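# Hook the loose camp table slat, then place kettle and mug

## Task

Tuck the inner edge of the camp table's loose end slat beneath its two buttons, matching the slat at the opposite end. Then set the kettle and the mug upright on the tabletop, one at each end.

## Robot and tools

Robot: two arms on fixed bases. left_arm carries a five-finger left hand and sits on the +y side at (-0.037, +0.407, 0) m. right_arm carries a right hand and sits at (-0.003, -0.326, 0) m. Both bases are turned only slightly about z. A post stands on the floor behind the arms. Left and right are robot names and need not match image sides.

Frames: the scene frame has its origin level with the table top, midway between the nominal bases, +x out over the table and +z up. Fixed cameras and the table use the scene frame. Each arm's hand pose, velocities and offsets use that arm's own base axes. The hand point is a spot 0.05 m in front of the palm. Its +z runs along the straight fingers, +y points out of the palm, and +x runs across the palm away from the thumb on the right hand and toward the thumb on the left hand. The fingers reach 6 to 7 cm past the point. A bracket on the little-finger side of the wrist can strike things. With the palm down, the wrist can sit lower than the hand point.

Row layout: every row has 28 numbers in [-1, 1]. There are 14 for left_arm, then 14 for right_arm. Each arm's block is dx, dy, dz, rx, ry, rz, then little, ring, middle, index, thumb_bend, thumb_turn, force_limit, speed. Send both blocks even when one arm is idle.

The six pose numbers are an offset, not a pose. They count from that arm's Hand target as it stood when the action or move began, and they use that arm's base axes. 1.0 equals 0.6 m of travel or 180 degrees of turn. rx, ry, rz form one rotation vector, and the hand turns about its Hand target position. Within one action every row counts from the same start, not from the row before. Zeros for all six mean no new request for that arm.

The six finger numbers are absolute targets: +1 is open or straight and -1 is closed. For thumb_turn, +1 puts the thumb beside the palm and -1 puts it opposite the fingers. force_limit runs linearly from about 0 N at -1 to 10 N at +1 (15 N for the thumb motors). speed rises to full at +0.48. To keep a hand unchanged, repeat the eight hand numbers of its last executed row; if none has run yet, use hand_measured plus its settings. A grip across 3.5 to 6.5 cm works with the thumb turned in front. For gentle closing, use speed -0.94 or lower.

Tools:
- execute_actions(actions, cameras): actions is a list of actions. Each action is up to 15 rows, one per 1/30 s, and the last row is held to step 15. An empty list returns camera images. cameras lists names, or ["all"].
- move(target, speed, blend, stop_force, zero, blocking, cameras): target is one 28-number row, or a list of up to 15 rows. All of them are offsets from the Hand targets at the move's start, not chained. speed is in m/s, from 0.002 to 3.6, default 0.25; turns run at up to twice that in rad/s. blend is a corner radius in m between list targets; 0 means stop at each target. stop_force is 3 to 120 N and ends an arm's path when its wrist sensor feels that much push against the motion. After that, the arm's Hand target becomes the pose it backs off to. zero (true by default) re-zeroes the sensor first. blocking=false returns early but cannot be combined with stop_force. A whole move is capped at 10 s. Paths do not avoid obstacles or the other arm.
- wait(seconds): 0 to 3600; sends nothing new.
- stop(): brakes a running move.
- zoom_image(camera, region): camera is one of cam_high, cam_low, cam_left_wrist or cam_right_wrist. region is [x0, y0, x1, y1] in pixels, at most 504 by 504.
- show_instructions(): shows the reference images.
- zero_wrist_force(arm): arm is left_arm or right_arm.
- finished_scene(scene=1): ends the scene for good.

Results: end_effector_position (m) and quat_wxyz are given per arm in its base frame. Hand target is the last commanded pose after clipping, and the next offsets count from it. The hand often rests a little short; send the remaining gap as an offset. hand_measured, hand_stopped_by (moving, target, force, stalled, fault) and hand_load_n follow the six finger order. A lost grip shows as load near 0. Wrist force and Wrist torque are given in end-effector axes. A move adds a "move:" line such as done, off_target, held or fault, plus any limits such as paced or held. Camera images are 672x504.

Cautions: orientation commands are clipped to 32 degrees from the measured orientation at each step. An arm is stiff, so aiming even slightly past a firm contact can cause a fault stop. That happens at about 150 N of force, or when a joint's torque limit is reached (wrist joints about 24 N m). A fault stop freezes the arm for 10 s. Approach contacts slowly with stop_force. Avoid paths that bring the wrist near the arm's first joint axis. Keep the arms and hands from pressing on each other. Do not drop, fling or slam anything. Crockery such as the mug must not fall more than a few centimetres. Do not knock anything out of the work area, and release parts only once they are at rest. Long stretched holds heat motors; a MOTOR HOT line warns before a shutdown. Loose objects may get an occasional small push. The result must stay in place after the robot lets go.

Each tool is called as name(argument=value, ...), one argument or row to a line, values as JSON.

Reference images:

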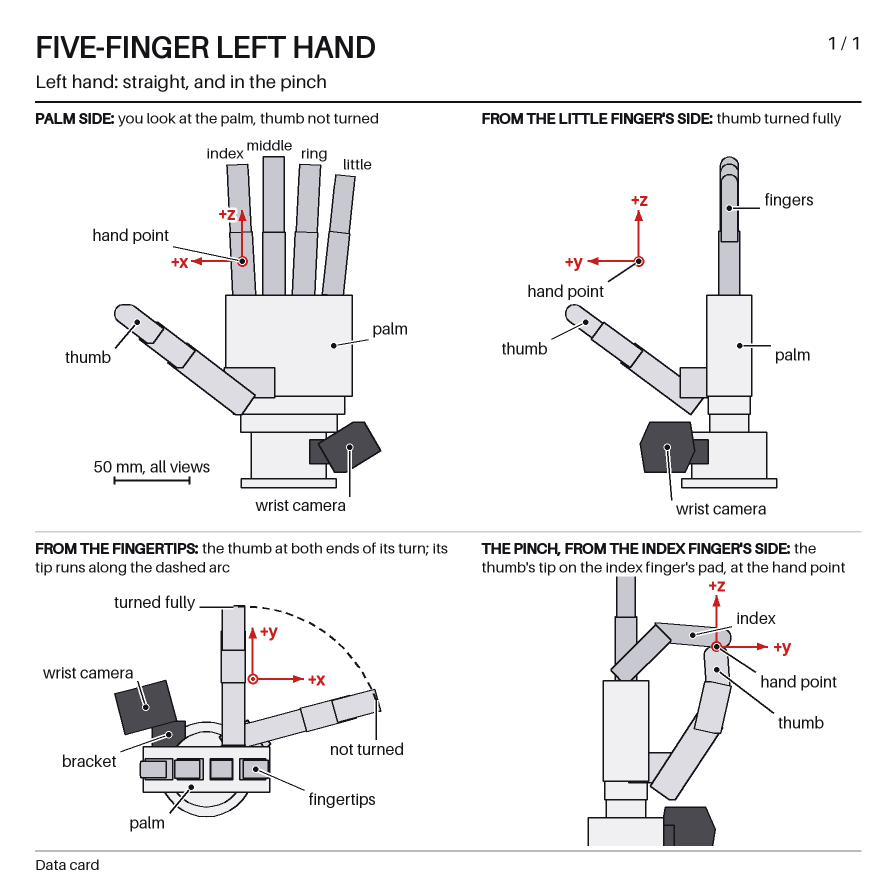

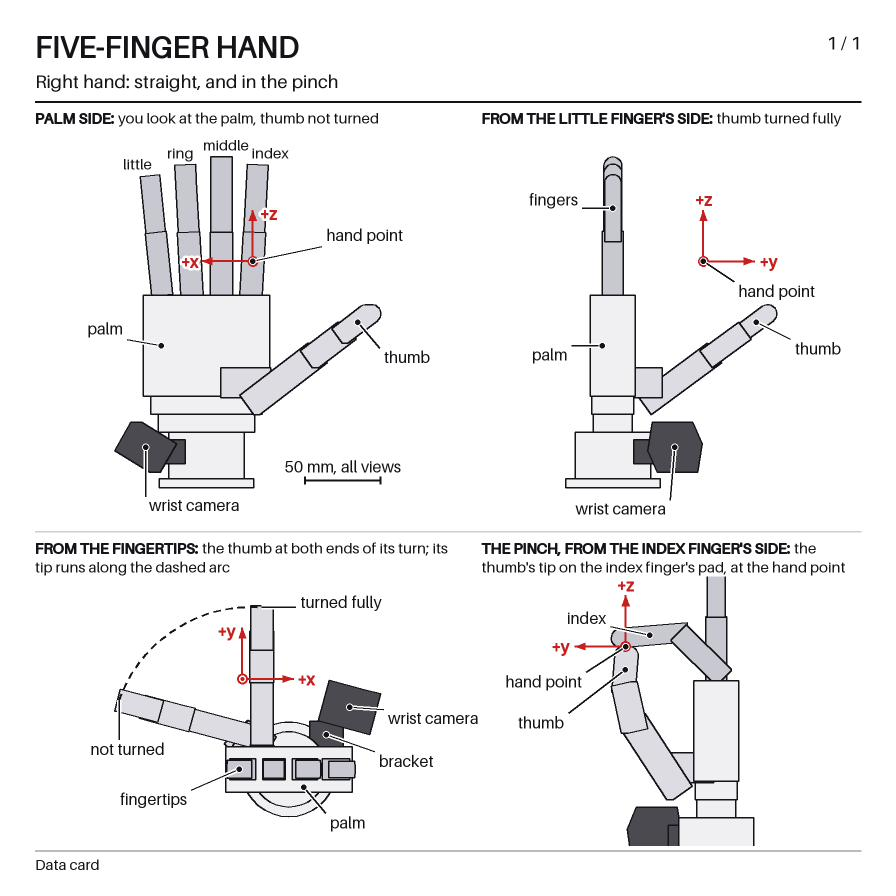

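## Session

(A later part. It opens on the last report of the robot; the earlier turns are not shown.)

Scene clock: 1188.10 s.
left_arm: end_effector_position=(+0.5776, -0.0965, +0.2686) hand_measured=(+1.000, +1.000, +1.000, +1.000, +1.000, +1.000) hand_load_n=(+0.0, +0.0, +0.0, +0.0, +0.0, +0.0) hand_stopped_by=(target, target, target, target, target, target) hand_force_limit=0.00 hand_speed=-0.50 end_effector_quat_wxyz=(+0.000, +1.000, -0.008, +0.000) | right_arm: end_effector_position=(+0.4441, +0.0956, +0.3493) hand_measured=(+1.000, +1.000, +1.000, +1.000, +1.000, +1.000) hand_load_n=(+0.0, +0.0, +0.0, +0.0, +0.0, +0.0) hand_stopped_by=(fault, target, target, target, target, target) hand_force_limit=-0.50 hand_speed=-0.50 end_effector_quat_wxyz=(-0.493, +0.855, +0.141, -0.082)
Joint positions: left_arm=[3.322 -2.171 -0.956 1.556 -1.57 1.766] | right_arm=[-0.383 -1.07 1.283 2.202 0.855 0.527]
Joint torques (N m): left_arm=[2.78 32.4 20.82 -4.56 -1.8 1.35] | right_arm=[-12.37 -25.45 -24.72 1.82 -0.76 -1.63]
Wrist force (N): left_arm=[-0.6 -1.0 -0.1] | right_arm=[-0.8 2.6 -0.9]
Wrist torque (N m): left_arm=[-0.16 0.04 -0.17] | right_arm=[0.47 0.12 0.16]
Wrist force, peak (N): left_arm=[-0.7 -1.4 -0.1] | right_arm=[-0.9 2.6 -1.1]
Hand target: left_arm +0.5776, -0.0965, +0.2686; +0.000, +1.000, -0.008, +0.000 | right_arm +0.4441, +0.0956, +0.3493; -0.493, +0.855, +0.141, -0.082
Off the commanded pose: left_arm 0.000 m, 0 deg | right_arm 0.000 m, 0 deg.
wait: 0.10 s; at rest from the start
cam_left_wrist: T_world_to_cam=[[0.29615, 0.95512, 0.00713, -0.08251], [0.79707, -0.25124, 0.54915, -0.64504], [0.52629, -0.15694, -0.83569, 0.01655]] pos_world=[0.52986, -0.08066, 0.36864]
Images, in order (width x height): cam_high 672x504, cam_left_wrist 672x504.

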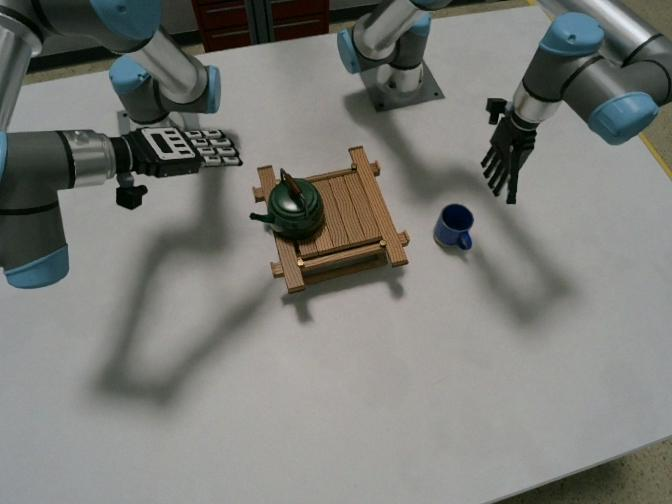

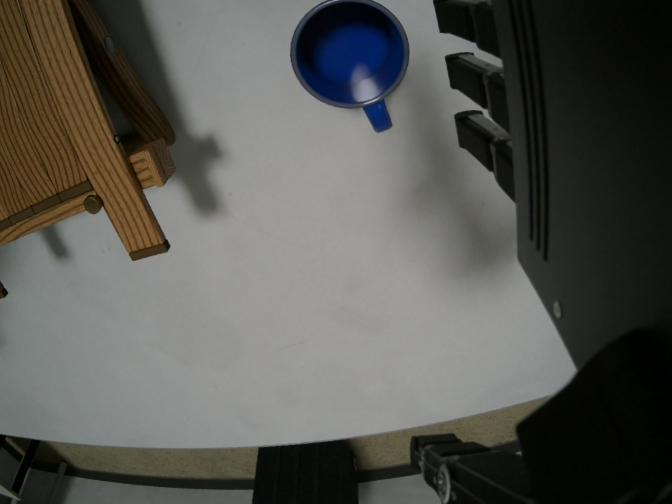

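move(
  target=[
    [0,0,0,0,0,0,1,1,1,1,0,-1,0,-0.5,0,0,0,0,0,0,1,1,1,1,1,1,-0.5,-0.5],
    [-0.0093,0.0167,-0.1843,0,0,0,1,1,1,1,0,-1,0,-0.5,0,0,0,0,0,0,1,1,1,1,1,1,-0.5,-0.5],
  ],
  speed=0.06,
  cameras=["cam_high","cam_left_wrist","cam_low"],
)

zoom_image(
  camera="cam_left_wrist",
  region=[270, 0, 570, 225],
)

zoom_image(
  camera="cam_high",
  region=[400, 120, 560, 280],
)

zoom_image(
  camera="cam_low",
  region=[460, 180, 660, 360],
)

Scene clock: 1217.23 s.
left_arm: end_effector_position=(+0.5721, -0.0865, +0.1582) hand_measured=(+1.000, +1.000, +1.000, +1.000, +0.000, -1.000) hand_load_n=(+0.0, +0.0, +0.0, +0.0, +0.0, +0.0) hand_stopped_by=(target, target, target, target, target, target) hand_force_limit=0.00 hand_speed=-0.50 end_effector_quat_wxyz=(+0.000, +1.000, -0.008, +0.000) | right_arm: end_effector_position=(+0.4441, +0.0956, +0.3493) hand_measured=(+1.000, +1.000, +1.000, +1.000, +1.000, +1.000) hand_load_n=(+0.0, +0.0, +0.0, +0.0, +0.0, -0.5) hand_stopped_by=(fault, target, target, target, target, target) hand_force_limit=-0.50 hand_speed=-0.50 end_effector_quat_wxyz=(-0.493, +0.855, +0.141, -0.082)
Joint positions: left_arm=[3.342 -2.19 -1.209 1.828 -1.57 1.787] | right_arm=[-0.383 -1.07 1.283 2.202 0.855 0.527]
Joint torques (N m): left_arm=[8.36 31.36 2.78 -0.02 1.79 2.03] | right_arm=[-12.06 -26.04 -10.97 0.84 -0.99 -1.79]
Wrist force (N): left_arm=[-0.5 -1.2 -0.4] | right_arm=[-0.9 2.3 -1.0]
Wrist torque (N m): left_arm=[-0.17 0.03 -0.16] | right_arm=[0.43 0.13 0.14]
Wrist force, peak (N): left_arm=[-0.3 -1.5 0.0] | right_arm=[-1.0 2.6 -1.0]
Hand target: left_arm +0.5721, -0.0865, +0.1581; +0.000, +1.000, -0.008, +0.000 | right_arm +0.4441, +0.0956, +0.3493; -0.493, +0.855, +0.141, -0.082
Off the commanded pose: left_arm 0.000 m, 0 deg | right_arm 0.000 m, 0 deg.
move: done
cam_left_wrist: T_world_to_cam=[[0.29615, 0.95512, 0.00713, -0.08961], [0.79707, -0.25124, 0.54915, -0.57744], [0.52629, -0.15694, -0.83569, -0.0712]] pos_world=[0.52426, -0.07066, 0.25824]
Images, in order (width x height): cam_high 672x504, cam_low 672x504, cam_left_wrist 672x504.

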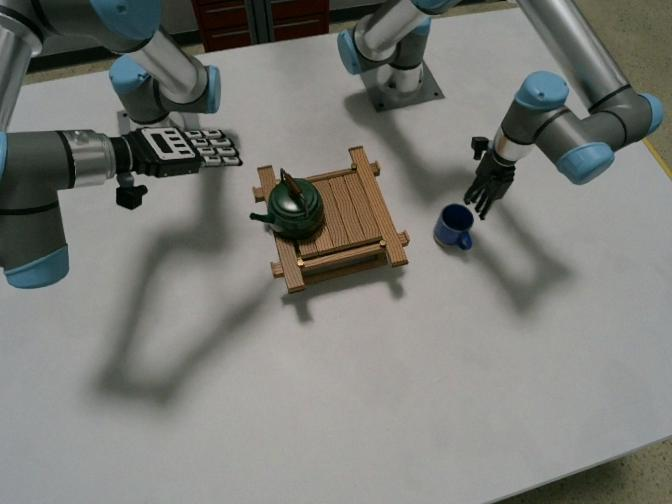

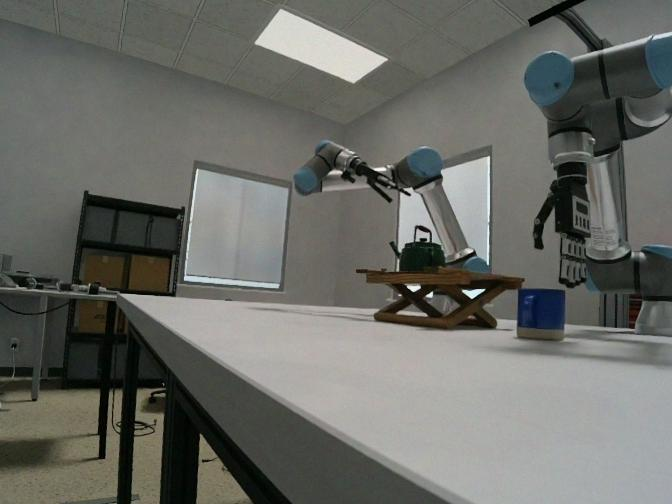

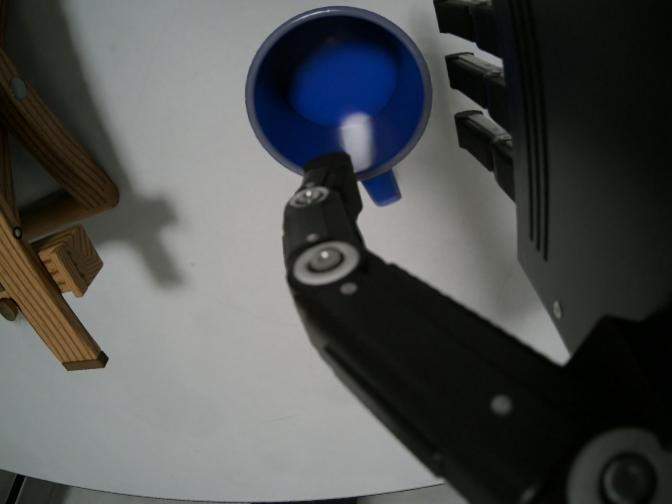

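Scaled by 1.680 from the camera's image (finer frame: 960x720).

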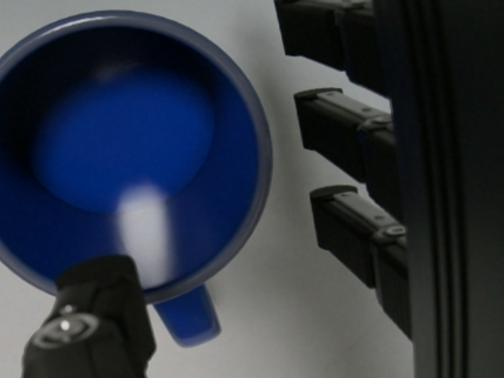

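Scaled by 3.150 from the camera's image (finer frame: 960x720).

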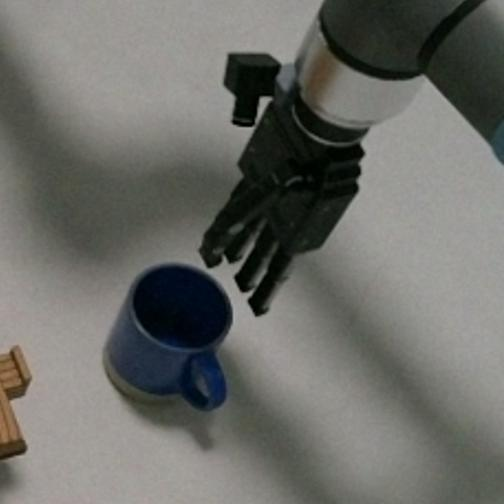

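Scaled by 2.520 from the camera's image (finer frame: 960x720).

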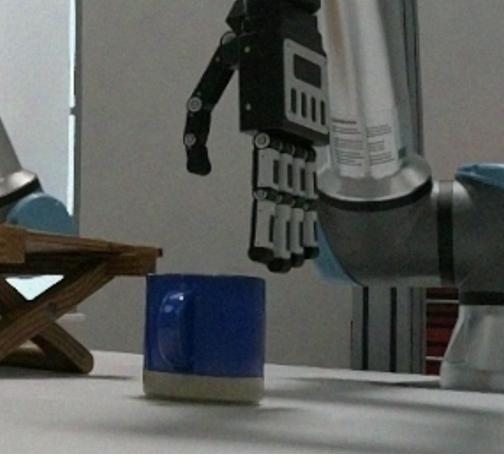

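move(
  target=[
    [-0.0102,-0.0025,0,0,0,0,1,1,1,1,0,-1,0,-0.5,0,0,0,0,0,0,1,1,1,1,1,1,-0.5,-0.5],
    [-0.0102,-0.0025,-0.055,0,0,0,1,1,1,1,0,-1,0,-0.5,0,0,0,0,0,0,1,1,1,1,1,1,-0.5,-0.5],
  ],
  speed=0.03,
  stop_force=3,
  cameras=["cam_high","cam_left_wrist","cam_low"],
)

zoom_image(
  camera="cam_left_wrist",
  region=[220, 0, 520, 225],
)

zoom_image(
  camera="cam_high",
  region=[400, 120, 560, 280],
)

zoom_image(
  camera="cam_low",
  region=[460, 180, 660, 360],
)

Scene clock: 1265.77 s.
left_arm: end_effector_position=(+0.5659, -0.0880, +0.1251) hand_measured=(+1.000, +1.000, +1.000, +1.000, +0.000, -1.000) hand_load_n=(+0.0, +0.0, +0.0, +0.0, +0.0, +0.0) hand_stopped_by=(target, target, target, target, target, target) hand_force_limit=0.00 hand_speed=-0.50 end_effector_quat_wxyz=(+0.000, +1.000, -0.008, +0.000) | right_arm: end_effector_position=(+0.4441, +0.0956, +0.3493) hand_measured=(+1.000, +1.000, +1.000, +1.000, +1.000, +1.000) hand_load_n=(+0.0, +0.0, +0.0, +0.0, +0.0, +0.0) hand_stopped_by=(fault, target, target, target, target, target) hand_force_limit=-0.50 hand_speed=-0.50 end_effector_quat_wxyz=(-0.493, +0.855, +0.141, -0.082)
Joint positions: left_arm=[3.342 -2.2 -1.282 1.911 -1.57 1.786] | right_arm=[-0.383 -1.07 1.283 2.202 0.855 0.527]
Joint torques (N m): left_arm=[-4.95 30.75 4.08 -0.02 -1.39 -1.65] | right_arm=[-11.95 -27.24 -4.93 0.88 -0.95 -1.84]
Wrist force (N): left_arm=[-0.3 -1.2 -0.2] | right_arm=[-1.0 2.3 -0.9]
Wrist torque (N m): left_arm=[-0.18 0.00 -0.14] | right_arm=[0.43 0.15 0.14]
Wrist force, peak (N): left_arm=[-0.6 -1.3 -0.5] | right_arm=[-1.0 2.6 -0.9]
Hand target: left_arm +0.5659, -0.0880, +0.1251; +0.000, +1.000, -0.008, +0.000 | right_arm +0.4441, +0.0956, +0.3493; -0.493, +0.855, +0.141, -0.082
Off the commanded pose: left_arm 0.000 m, 0 deg | right_arm 0.000 m, 0 deg.
move: done
cam_left_wrist: T_world_to_cam=[[0.29615, 0.95512, 0.00713, -0.08614], [0.79707, -0.25124, 0.54915, -0.55472], [0.52629, -0.15694, -0.83569, -0.09597]] pos_world=[0.51816, -0.07216, 0.22504]
Images, in order (width x height): cam_high 672x504, cam_low 672x504, cam_left_wrist 672x504.

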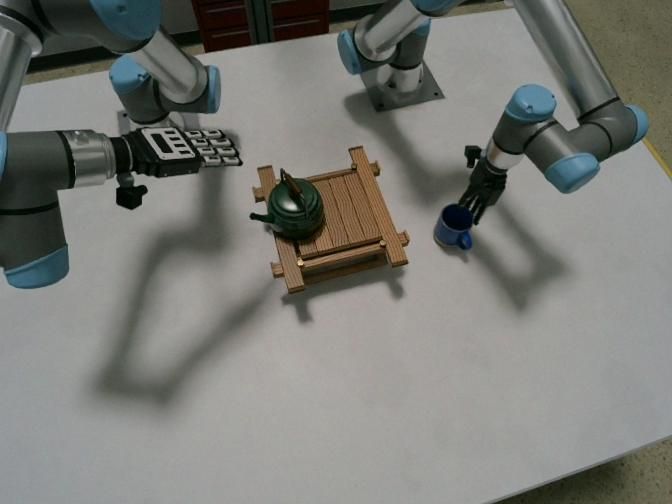

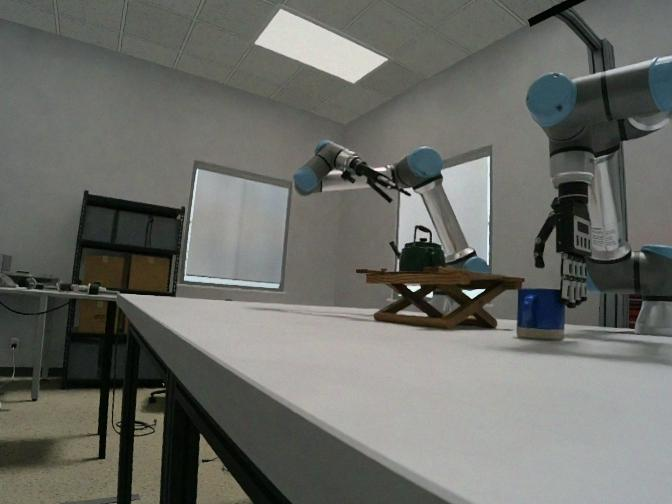

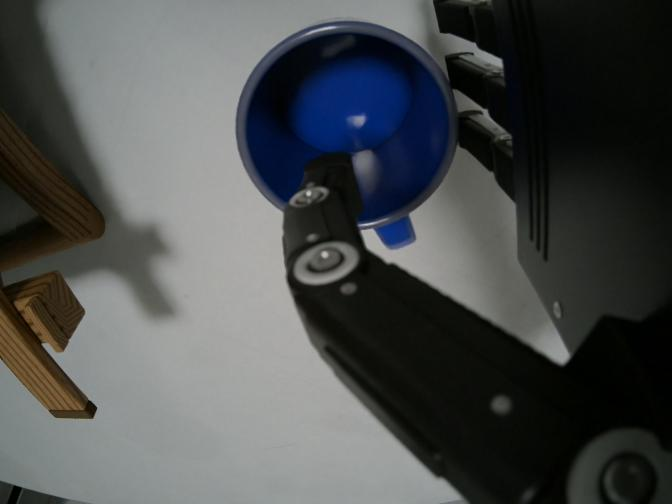

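Scaled by 1.680 from the camera's image (finer frame: 960x720).

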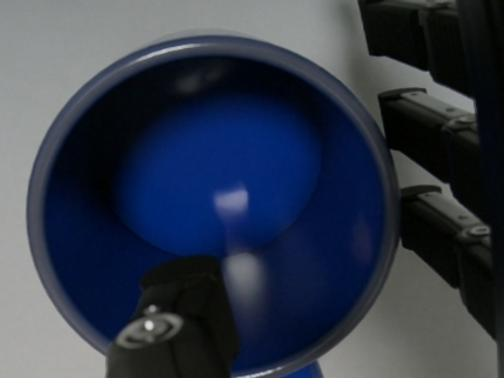

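Scaled by 3.150 from the camera's image (finer frame: 960x720).

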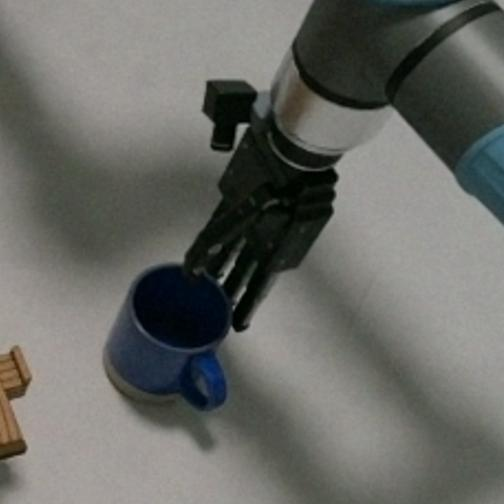

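Scaled by 2.520 from the camera's image (finer frame: 960x720).

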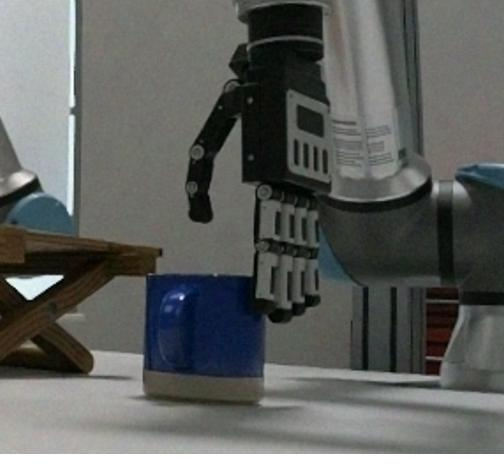

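move(
  target=[0,0,-0.0883,0,0,0,1,1,1,1,0,-1,0,-0.5,0,0,0,0,0,0,1,1,1,1,1,1,-0.5,-0.5],
  speed=0.02,
  stop_force=3,
  cameras=["cam_high","cam_left_wrist","cam_low"],
)

zoom_image(
  camera="cam_left_wrist",
  region=[220, 0, 556, 250],
)

zoom_image(
  camera="cam_low",
  region=[460, 180, 660, 360],
)

Scene clock: 1282.90 s.
left_arm: end_effector_position=(+0.5659, -0.0880, +0.0721) hand_measured=(+1.000, +1.000, +1.000, +1.000, +0.000, -1.000) hand_load_n=(+0.0, +0.0, +0.0, +0.0, +0.0, +0.0) hand_stopped_by=(target, target, target, target, target, target) hand_force_limit=0.00 hand_speed=-0.50 end_effector_quat_wxyz=(+0.000, +1.000, -0.008, +0.000) | right_arm: end_effector_position=(+0.4441, +0.0956, +0.3493) hand_measured=(+1.000, +1.000, +1.000, +1.000, +1.000, +1.000) hand_load_n=(+0.0, +0.0, +0.0, +0.0, +0.0, +0.0) hand_stopped_by=(fault, target, target, target, target, target) hand_force_limit=-0.50 hand_speed=-0.50 end_effector_quat_wxyz=(-0.493, +0.855, +0.141, -0.082)
Joint positions: left_arm=[3.342 -2.25 -1.343 2.022 -1.57 1.786] | right_arm=[-0.383 -1.07 1.283 2.202 0.855 0.527]
Joint torques (N m): left_arm=[2.99 31.54 2.96 -0.08 -1.03 -0.81] | right_arm=[-13.34 -28.6 -4.8 0.65 -0.94 -1.53]
Wrist force (N): left_arm=[-0.4 -1.3 -0.3] | right_arm=[-0.8 2.2 -0.8]
Wrist torque (N m): left_arm=[-0.19 0.02 -0.15] | right_arm=[0.41 0.11 0.15]
Wrist force, peak (N): left_arm=[-0.5 -1.6 -0.3] | right_arm=[-1.0 2.5 -1.1]
Hand target: left_arm +0.5659, -0.0880, +0.0721; +0.000, +1.000, -0.008, +0.000 | right_arm +0.4441, +0.0956, +0.3493; -0.493, +0.855, +0.141, -0.082
Off the commanded pose: left_arm 0.000 m, 0 deg | right_arm 0.000 m, 0 deg.
move: done
cam_left_wrist: T_world_to_cam=[[0.29622, 0.95509, 0.00719, -0.08581], [0.79704, -0.25133, 0.54915, -0.52561], [0.52629, -0.15694, -0.83569, -0.14026]] pos_world=[0.51816, -0.07216, 0.17204]
Images, in order (width x height): cam_high 672x504, cam_low 672x504, cam_left_wrist 672x504.

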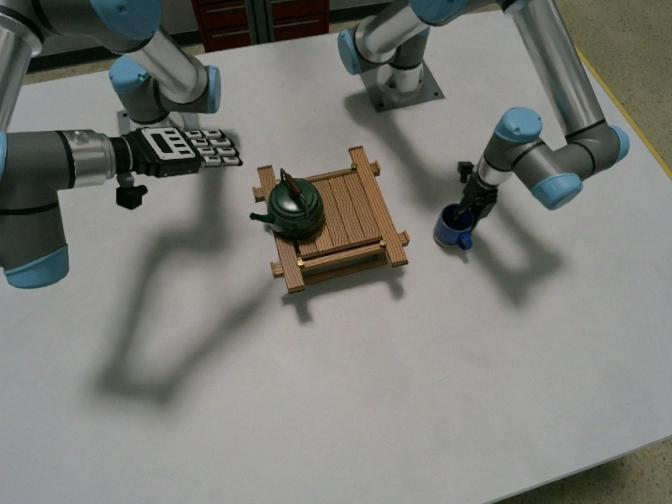

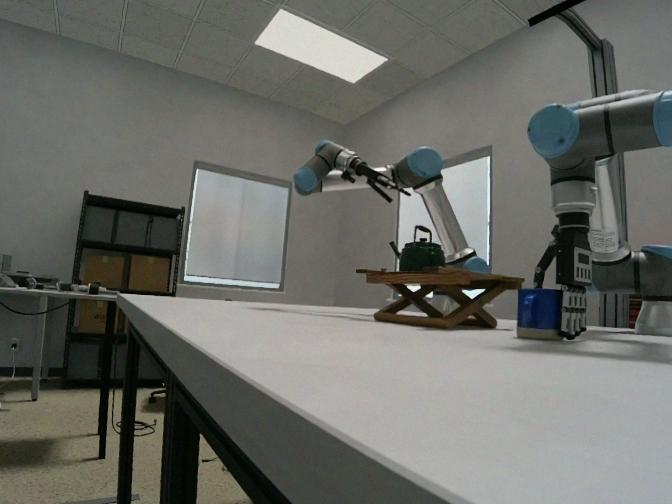

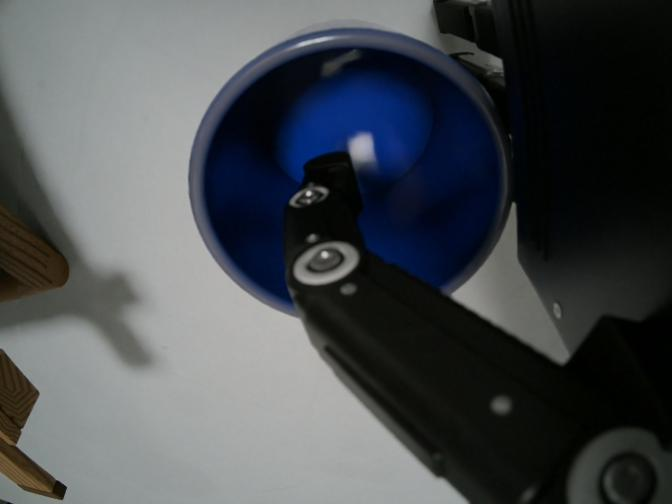

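Scaled by 1.500 from the camera's image (finer frame: 960x720).

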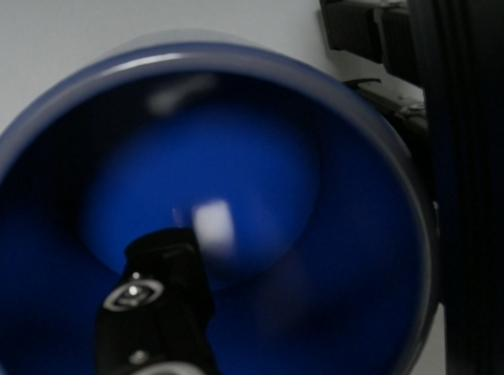

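Scaled by 2.520 from the camera's image (finer frame: 960x720).

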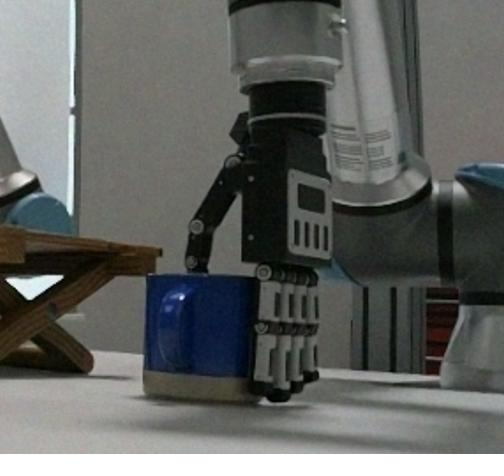

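move(
  target=[0,0,0,0,0,0,1,1,1,1,-0.5,-1,0.1,-0.9,0,0,0,0,0,0,1,1,1,1,1,1,-0.5,-0.5],
  speed=0.02,
  cameras=["cam_left_wrist","cam_low"],
)

zoom_image(
  camera="cam_low",
  region=[460, 180, 660, 360],
)

Scene clock: 1294.23 s.
left_arm: end_effector_position=(+0.5659, -0.0880, +0.0721) hand_measured=(+1.000, +1.000, +1.000, +1.000, -0.500, -1.000) hand_load_n=(+0.0, +0.0, +0.0, +0.0, +0.0, +0.0) hand_stopped_by=(target, target, target, target, target, target) hand_force_limit=0.10 hand_speed=-0.90 end_effector_quat_wxyz=(+0.000, +1.000, -0.008, +0.000) | right_arm: end_effector_position=(+0.4441, +0.0956, +0.3493) hand_measured=(+1.000, +1.000, +1.000, +1.000, +1.000, +1.000) hand_load_n=(+0.0, +0.0, +0.0, +0.0, +0.0, +0.0) hand_stopped_by=(fault, target, target, target, target, target) hand_force_limit=-0.50 hand_speed=-0.50 end_effector_quat_wxyz=(-0.493, +0.855, +0.141, -0.082)
Joint positions: left_arm=[3.342 -2.25 -1.343 2.022 -1.57 1.786] | right_arm=[-0.383 -1.07 1.283 2.202 0.855 0.527]
Joint torques (N m): left_arm=[4.84 31.98 3.89 -0.12 1.84 -0.8] | right_arm=[-13.57 -29.63 -6.15 1.13 -0.64 -1.63]
Wrist force (N): left_arm=[-0.6 -1.1 -0.3] | right_arm=[-0.9 2.5 -0.8]
Wrist torque (N m): left_arm=[-0.16 0.04 -0.16] | right_arm=[0.45 0.13 0.15]
Wrist force, peak (N): left_arm=[-0.7 -1.4 -0.5] | right_arm=[-0.9 2.7 -0.8]
Hand target: left_arm +0.5659, -0.0880, +0.0721; +0.000, +1.000, -0.008, +0.000 | right_arm +0.4441, +0.0956, +0.3493; -0.493, +0.855, +0.141, -0.082
Off the commanded pose: left_arm 0.000 m, 0 deg | right_arm 0.000 m, 0 deg.
move: done
cam_left_wrist: T_world_to_cam=[[0.29615, 0.95512, 0.00713, -0.08576], [0.79707, -0.25124, 0.54915, -0.52562], [0.52629, -0.15694, -0.83569, -0.14026]] pos_world=[0.51816, -0.07216, 0.17204]
Images, in order (width x height): cam_low 672x504, cam_left_wrist 672x504.

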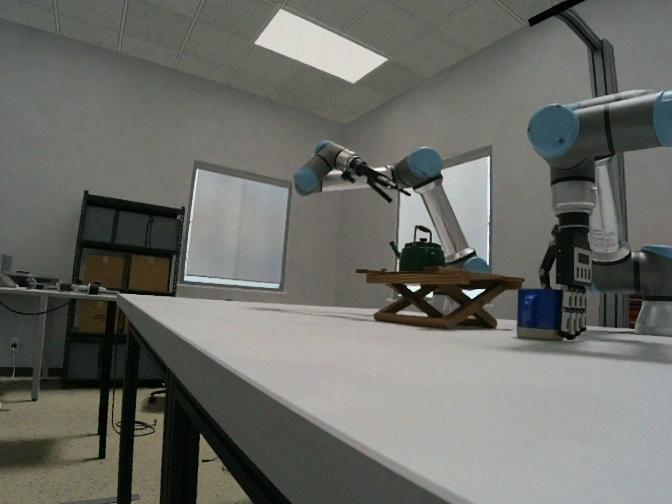

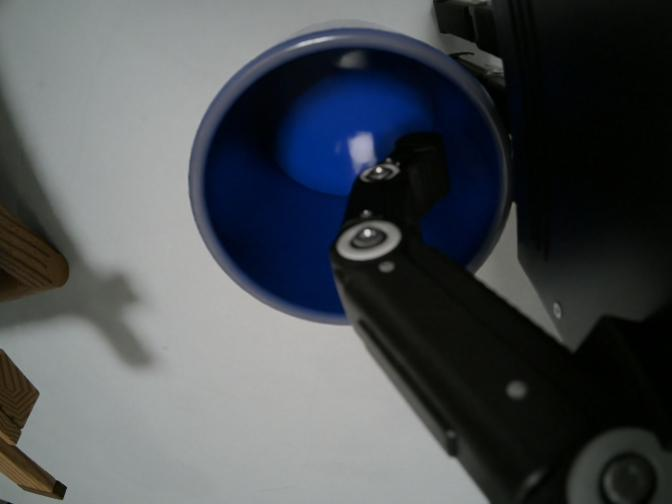

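Scaled by 2.520 from the camera's image (finer frame: 960x720).

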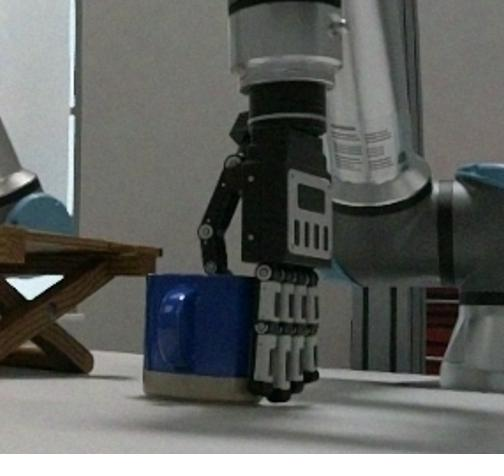

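move(
  target=[0,0,0,0,0,0,1,1,1,1,-1,-1,0.1,-0.92,0,0,0,0,0,0,1,1,1,1,1,1,-0.5,-0.5],
  speed=0.02,
  cameras=["cam_left_wrist","cam_low"],
)

zoom_image(
  camera="cam_low",
  region=[460, 180, 660, 360],
)

Scene clock: 1300.20 s.
left_arm: end_effector_position=(+0.5659, -0.0880, +0.0721) hand_measured=(+1.000, +1.000, +1.000, +1.000, -0.844, -1.000) hand_load_n=(+0.0, +0.0, +0.0, +0.0, +8.5, +1.5) hand_stopped_by=(target, target, target, target, force, target) hand_force_limit=0.10 hand_speed=-0.92 end_effector_quat_wxyz=(+0.000, +1.000, -0.008, +0.000) | right_arm: end_effector_position=(+0.4441, +0.0956, +0.3493) hand_measured=(+1.000, +1.000, +1.000, +1.000, +1.000, +1.000) hand_load_n=(-0.5, +0.0, +0.0, +0.0, +0.0, +0.0) hand_stopped_by=(fault, target, target, target, target, target) hand_force_limit=-0.50 hand_speed=-0.50 end_effector_quat_wxyz=(-0.493, +0.855, +0.141, -0.082)
Joint positions: left_arm=[3.342 -2.25 -1.343 2.022 -1.57 1.786] | right_arm=[-0.383 -1.07 1.283 2.202 0.855 0.527]
Joint torques (N m): left_arm=[4.97 32.06 3.75 -0.22 -0.11 -0.76] | right_arm=[-11.81 -31.28 -6.36 0.74 -0.82 -1.58]
Wrist force (N): left_arm=[-0.3 -1.5 0.8] | right_arm=[-0.9 2.4 -1.0]
Wrist torque (N m): left_arm=[-0.20 0.04 -0.14] | right_arm=[0.44 0.13 0.15]
Wrist force, peak (N): left_arm=[-0.3 -1.5 0.8] | right_arm=[-0.9 2.7 -0.8]
Hand target: left_arm +0.5659, -0.0880, +0.0721; +0.000, +1.000, -0.008, +0.000 | right_arm +0.4441, +0.0956, +0.3493; -0.493, +0.855, +0.141, -0.082
Off the commanded pose: left_arm 0.000 m, 0 deg | right_arm 0.000 m, 0 deg.
move: done
cam_left_wrist: T_world_to_cam=[[0.29615, 0.95512, 0.00713, -0.08576], [0.79707, -0.25124, 0.54915, -0.52562], [0.52629, -0.15694, -0.83569, -0.14026]] pos_world=[0.51816, -0.07216, 0.17204]
Images, in order (width x height): cam_low 672x504, cam_left_wrist 672x504.

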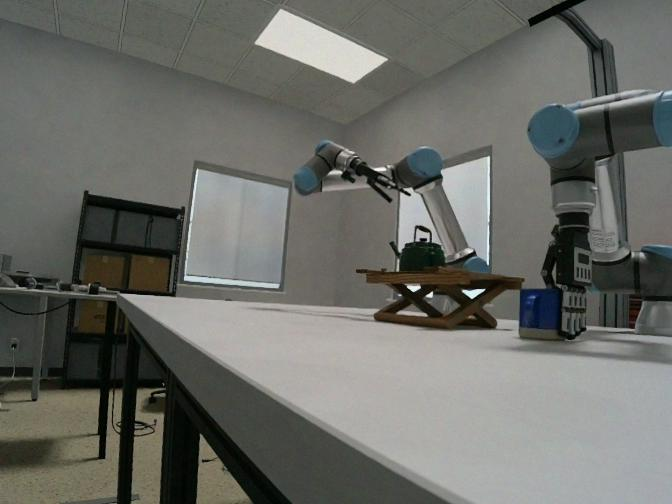

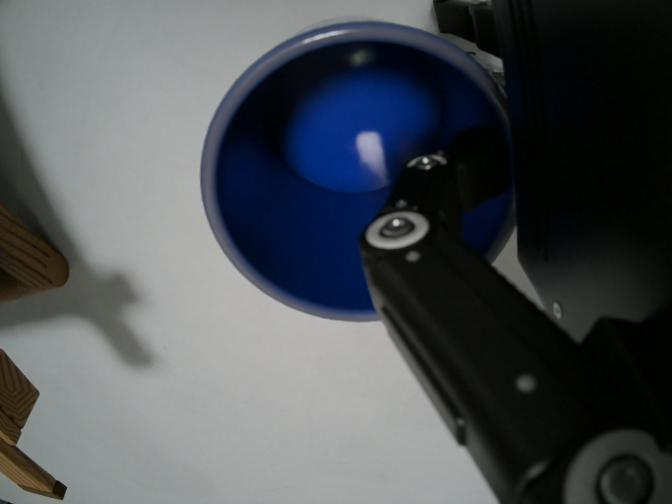

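Scaled by 2.520 from the camera's image (finer frame: 960x720).

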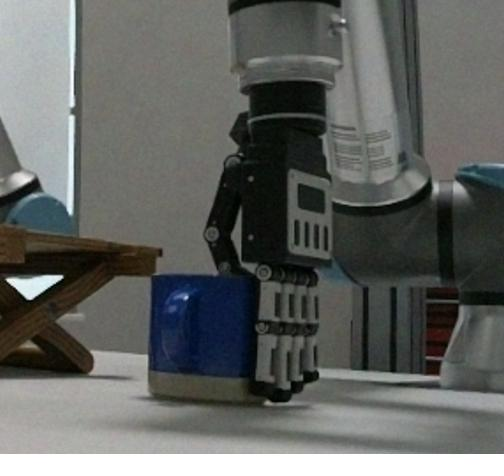

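move(
  target=[0,0,0,0,0,0,1,1,1,1,-0.98,-1,0.5,-0.92,0,0,0,0,0,0,1,1,1,1,1,1,-0.5,-0.5],
  speed=0.02,
)

move(
  target=[0,0,0.025,0,0,0,1,1,1,1,-0.98,-1,0.5,-0.92,0,0,0,0,0,0,1,1,1,1,1,1,-0.5,-0.5],
  speed=0.01,
  cameras=["cam_left_wrist","cam_low"],
)

zoom_image(
  camera="cam_low",
  region=[460, 180, 660, 360],
)

Scene clock: 1304.67 s.
left_arm: end_effector_position=(+0.5659, -0.0880, +0.0721) hand_measured=(+1.000, +1.000, +1.000, +1.000, -0.860, -1.000) hand_load_n=(+0.0, +0.0, +0.0, +0.0, +11.0, +1.5) hand_stopped_by=(target, target, target, target, force, target) hand_force_limit=0.50 hand_speed=-0.92 end_effector_quat_wxyz=(+0.000, +1.000, -0.008, +0.000) | right_arm: end_effector_position=(+0.4441, +0.0956, +0.3493) hand_measured=(+1.000, +1.000, +1.000, +1.000, +1.000, +1.000) hand_load_n=(+0.0, +0.0, +0.0, +0.0, +0.0, +0.0) hand_stopped_by=(fault, target, target, target, target, target) hand_force_limit=-0.50 hand_speed=-0.50 end_effector_quat_wxyz=(-0.493, +0.855, +0.141, -0.082)
Joint positions: left_arm=[3.342 -2.25 -1.343 2.022 -1.57 1.786] | right_arm=[-0.383 -1.07 1.283 2.202 0.855 0.527]
Joint torques (N m): left_arm=[4.88 33.82 3.65 -0.28 -1.66 -0.88] | right_arm=[-12.74 -31.91 -6.27 0.93 -0.89 -1.6]
Wrist force (N): left_arm=[-0.2 -1.6 0.9] | right_arm=[-1.0 2.4 -0.9]
Wrist torque (N m): left_arm=[-0.18 0.02 -0.13] | right_arm=[0.45 0.15 0.15]
Wrist force, peak (N): left_arm=[-0.3 -1.6 1.3] | right_arm=[-0.9 2.6 -1.0]
Hand target: left_arm +0.5659, -0.0880, +0.0721; +0.000, +1.000, -0.008, +0.000 | right_arm +0.4441, +0.0956, +0.3493; -0.493, +0.855, +0.141, -0.082
Off the commanded pose: left_arm 0.000 m, 0 deg | right_arm 0.000 m, 0 deg.
move: done

Scene clock: 1306.47 s.
left_arm: end_effector_position=(+0.5659, -0.0880, +0.0869) hand_measured=(+1.000, +1.000, +1.000, +1.000, -0.860, -1.000) hand_load_n=(+0.0, +0.0, +0.0, +0.0, +11.0, +1.5) hand_stopped_by=(target, target, target, target, force, target) hand_force_limit=0.50 hand_speed=-0.92 end_effector_quat_wxyz=(+0.000, +1.000, -0.008, +0.000) | right_arm: end_effector_position=(+0.4441, +0.0956, +0.3493) hand_measured=(+1.000, +1.000, +1.000, +1.000, +1.000, +1.000) hand_load_n=(+0.0, -0.5, +0.0, +0.0, +0.0, -0.5) hand_stopped_by=(fault, target, target, target, target, target) hand_force_limit=-0.50 hand_speed=-0.50 end_effector_quat_wxyz=(-0.493, +0.855, +0.141, -0.082)
Joint positions: left_arm=[3.342 -2.234 -1.328 1.991 -1.57 1.786] | right_arm=[-0.383 -1.07 1.283 2.202 0.855 0.527]
Joint torques (N m): left_arm=[5.28 59.4 23.43 -5.03 -0.24 -0.88] | right_arm=[-12.43 -31.26 -5.77 0.92 -1.02 -1.41]
Wrist force (N): left_arm=[-0.5 -1.4 2.5] | right_arm=[-0.7 2.6 -1.1]
Wrist torque (N m): left_arm=[-0.26 0.07 -0.15] | right_arm=[0.48 0.11 0.17]
Wrist force, peak (N): left_arm=[-0.4 -1.7 2.8] | right_arm=[-0.7 2.6 -1.1]
Hand target: left_arm +0.5659, -0.0880, +0.0871; +0.000, +1.000, -0.008, +0.000 | right_arm +0.4441, +0.0956, +0.3493; -0.493, +0.855, +0.141, -0.082
Off the commanded pose: left_arm 0.000 m, 0 deg | right_arm 0.000 m, 0 deg.
move: done
cam_left_wrist: T_world_to_cam=[[0.29615, 0.95512, 0.00713, -0.08586], [0.79707, -0.25124, 0.54915, -0.5338], [0.52629, -0.15694, -0.83569, -0.12781]] pos_world=[0.51816, -0.07216, 0.18694]
Images, in order (width x height): cam_low 672x504, cam_left_wrist 672x504.

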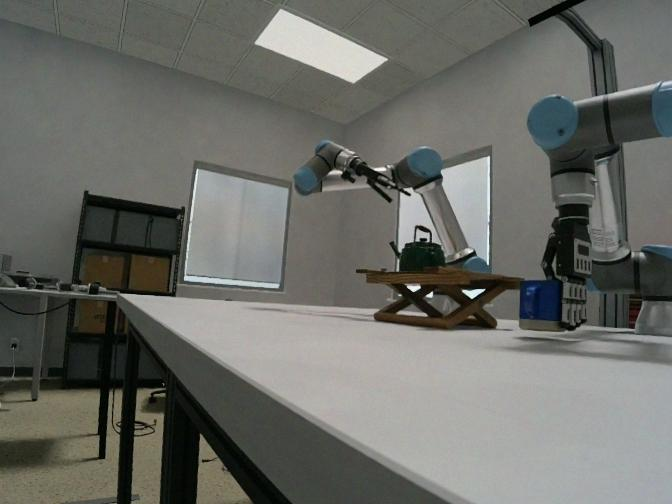

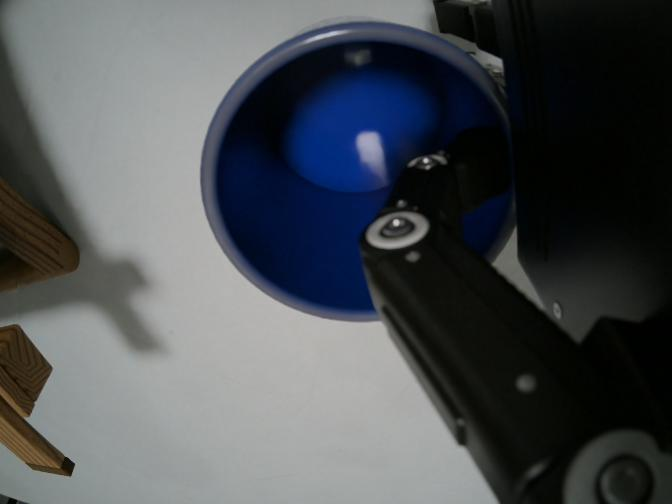

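Scaled by 2.520 from the camera's image (finer frame: 960x720).

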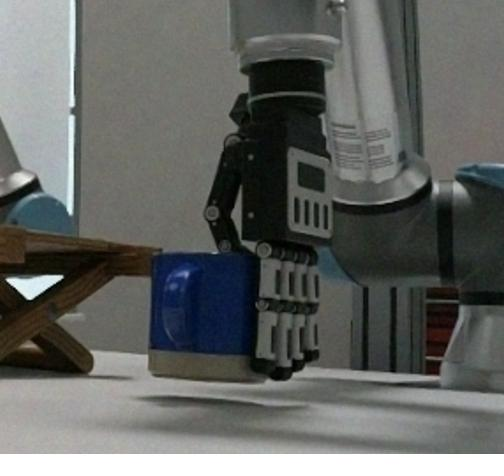

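move(
  target=[
    [0,0,0.25,0,0,0,1,1,1,1,-0.98,-1,0.5,-0.92,0,0,0,0,0,0,1,1,1,1,1,1,-0.5,-0.5],
    [-0.1418,-0.3358,0.25,0,0,0,1,1,1,1,-0.98,-1,0.5,-0.92,0,0,0,0,0,0,1,1,1,1,1,1,-0.5,-0.5],
  ],
  speed=0.07,
  blend=0.02,
  cameras=["cam_left_wrist","cam_low","cam_high"],
)

zoom_image(
  camera="cam_low",
  region=[360, 140, 600, 340],
)

zoom_image(
  camera="cam_high",
  region=[230, 120, 450, 300],
)

Scene clock: 1322.97 s.
left_arm: end_effector_position=(+0.4809, -0.2893, +0.2371) hand_measured=(+1.000, +1.000, +1.000, +1.000, -0.860, -1.000) hand_load_n=(+0.0, +0.0, +0.5, +0.0, +11.0, +1.5) hand_stopped_by=(target, target, target, target, force, target) hand_force_limit=0.50 hand_speed=-0.92 end_effector_quat_wxyz=(+0.000, +1.000, -0.008, +0.000) | right_arm: end_effector_position=(+0.4441, +0.0956, +0.3493) hand_measured=(+1.000, +1.000, +1.000, +1.000, +1.000, +1.000) hand_load_n=(+0.0, +0.0, +0.0, +0.0, +0.0, +0.0) hand_stopped_by=(fault, target, target, target, target, target) hand_force_limit=-0.50 hand_speed=-0.50 end_effector_quat_wxyz=(-0.493, +0.855, +0.141, -0.082)
Joint positions: left_arm=[2.94 -2.057 -1.215 1.701 -1.57 1.384] | right_arm=[-0.383 -1.07 1.283 2.202 0.855 0.527]
Joint torques (N m): left_arm=[-7.05 27.96 24.88 -4.9 -1.95 -1.55] | right_arm=[-12.08 -33.24 -5.66 0.9 -0.68 -1.47]
Wrist force (N): left_arm=[-0.6 -1.2 2.9] | right_arm=[-1.0 2.5 -1.0]
Wrist torque (N m): left_arm=[-0.26 0.08 0.00] | right_arm=[0.46 0.15 0.15]
Wrist force, peak (N): left_arm=[-0.5 -1.8 3.1] | right_arm=[-1.0 2.6 -1.0]
Hand target: left_arm +0.4809, -0.2895, +0.2371; +0.000, +1.000, -0.008, +0.000 | right_arm +0.4441, +0.0956, +0.3493; -0.493, +0.855, +0.141, -0.082
Off the commanded pose: left_arm 0.000 m, 0 deg | right_arm 0.000 m, 0 deg.
move: done
cam_left_wrist: T_world_to_cam=[[0.29615, 0.95512, 0.00713, 0.1305], [0.79707, -0.25124, 0.54915, -0.59905], [0.52629, -0.15694, -0.83569, 0.01078]] pos_world=[0.43316, -0.27346, 0.33704]
Images, in order (width x height): cam_high 672x504, cam_low 672x504, cam_left_wrist 672x504.

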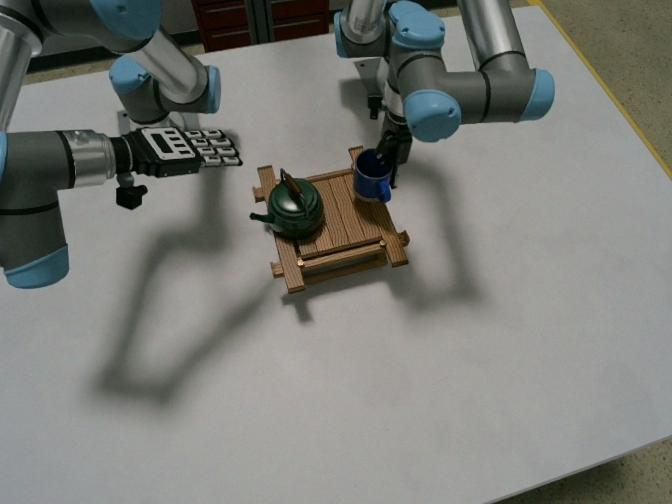

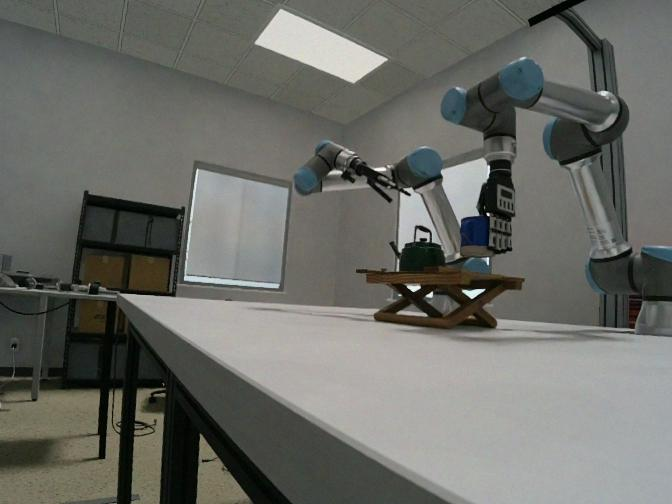

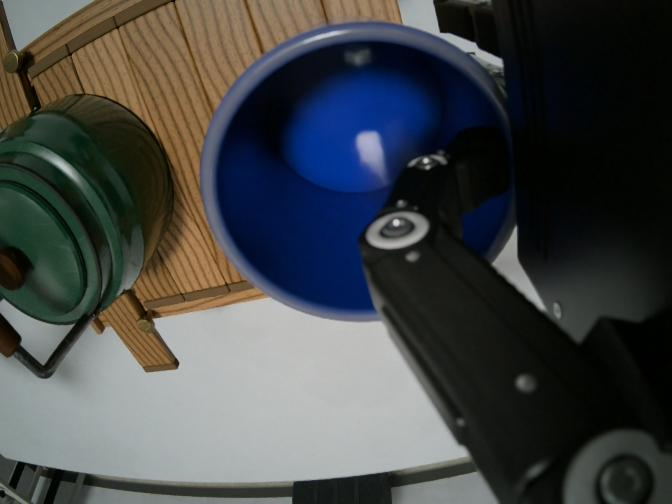

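Scaled by 2.100 from the camera's image (finer frame: 960x720).

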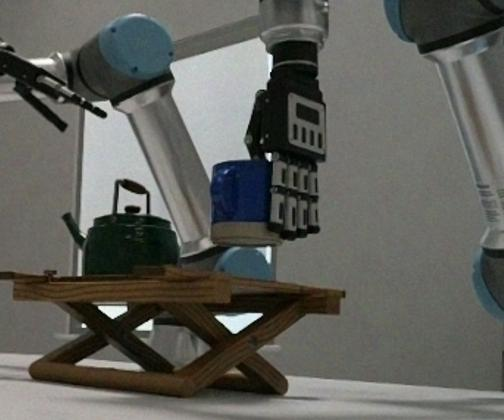

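Scaled by 2.291 from the camera's image (finer frame: 960x720).

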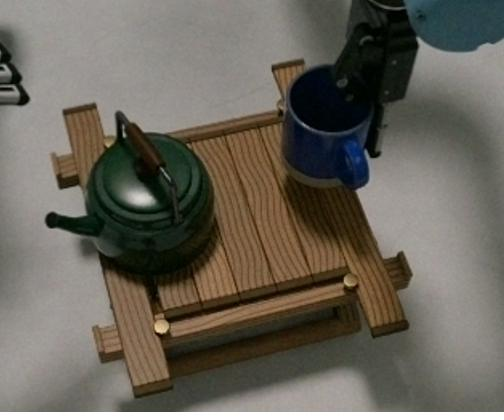

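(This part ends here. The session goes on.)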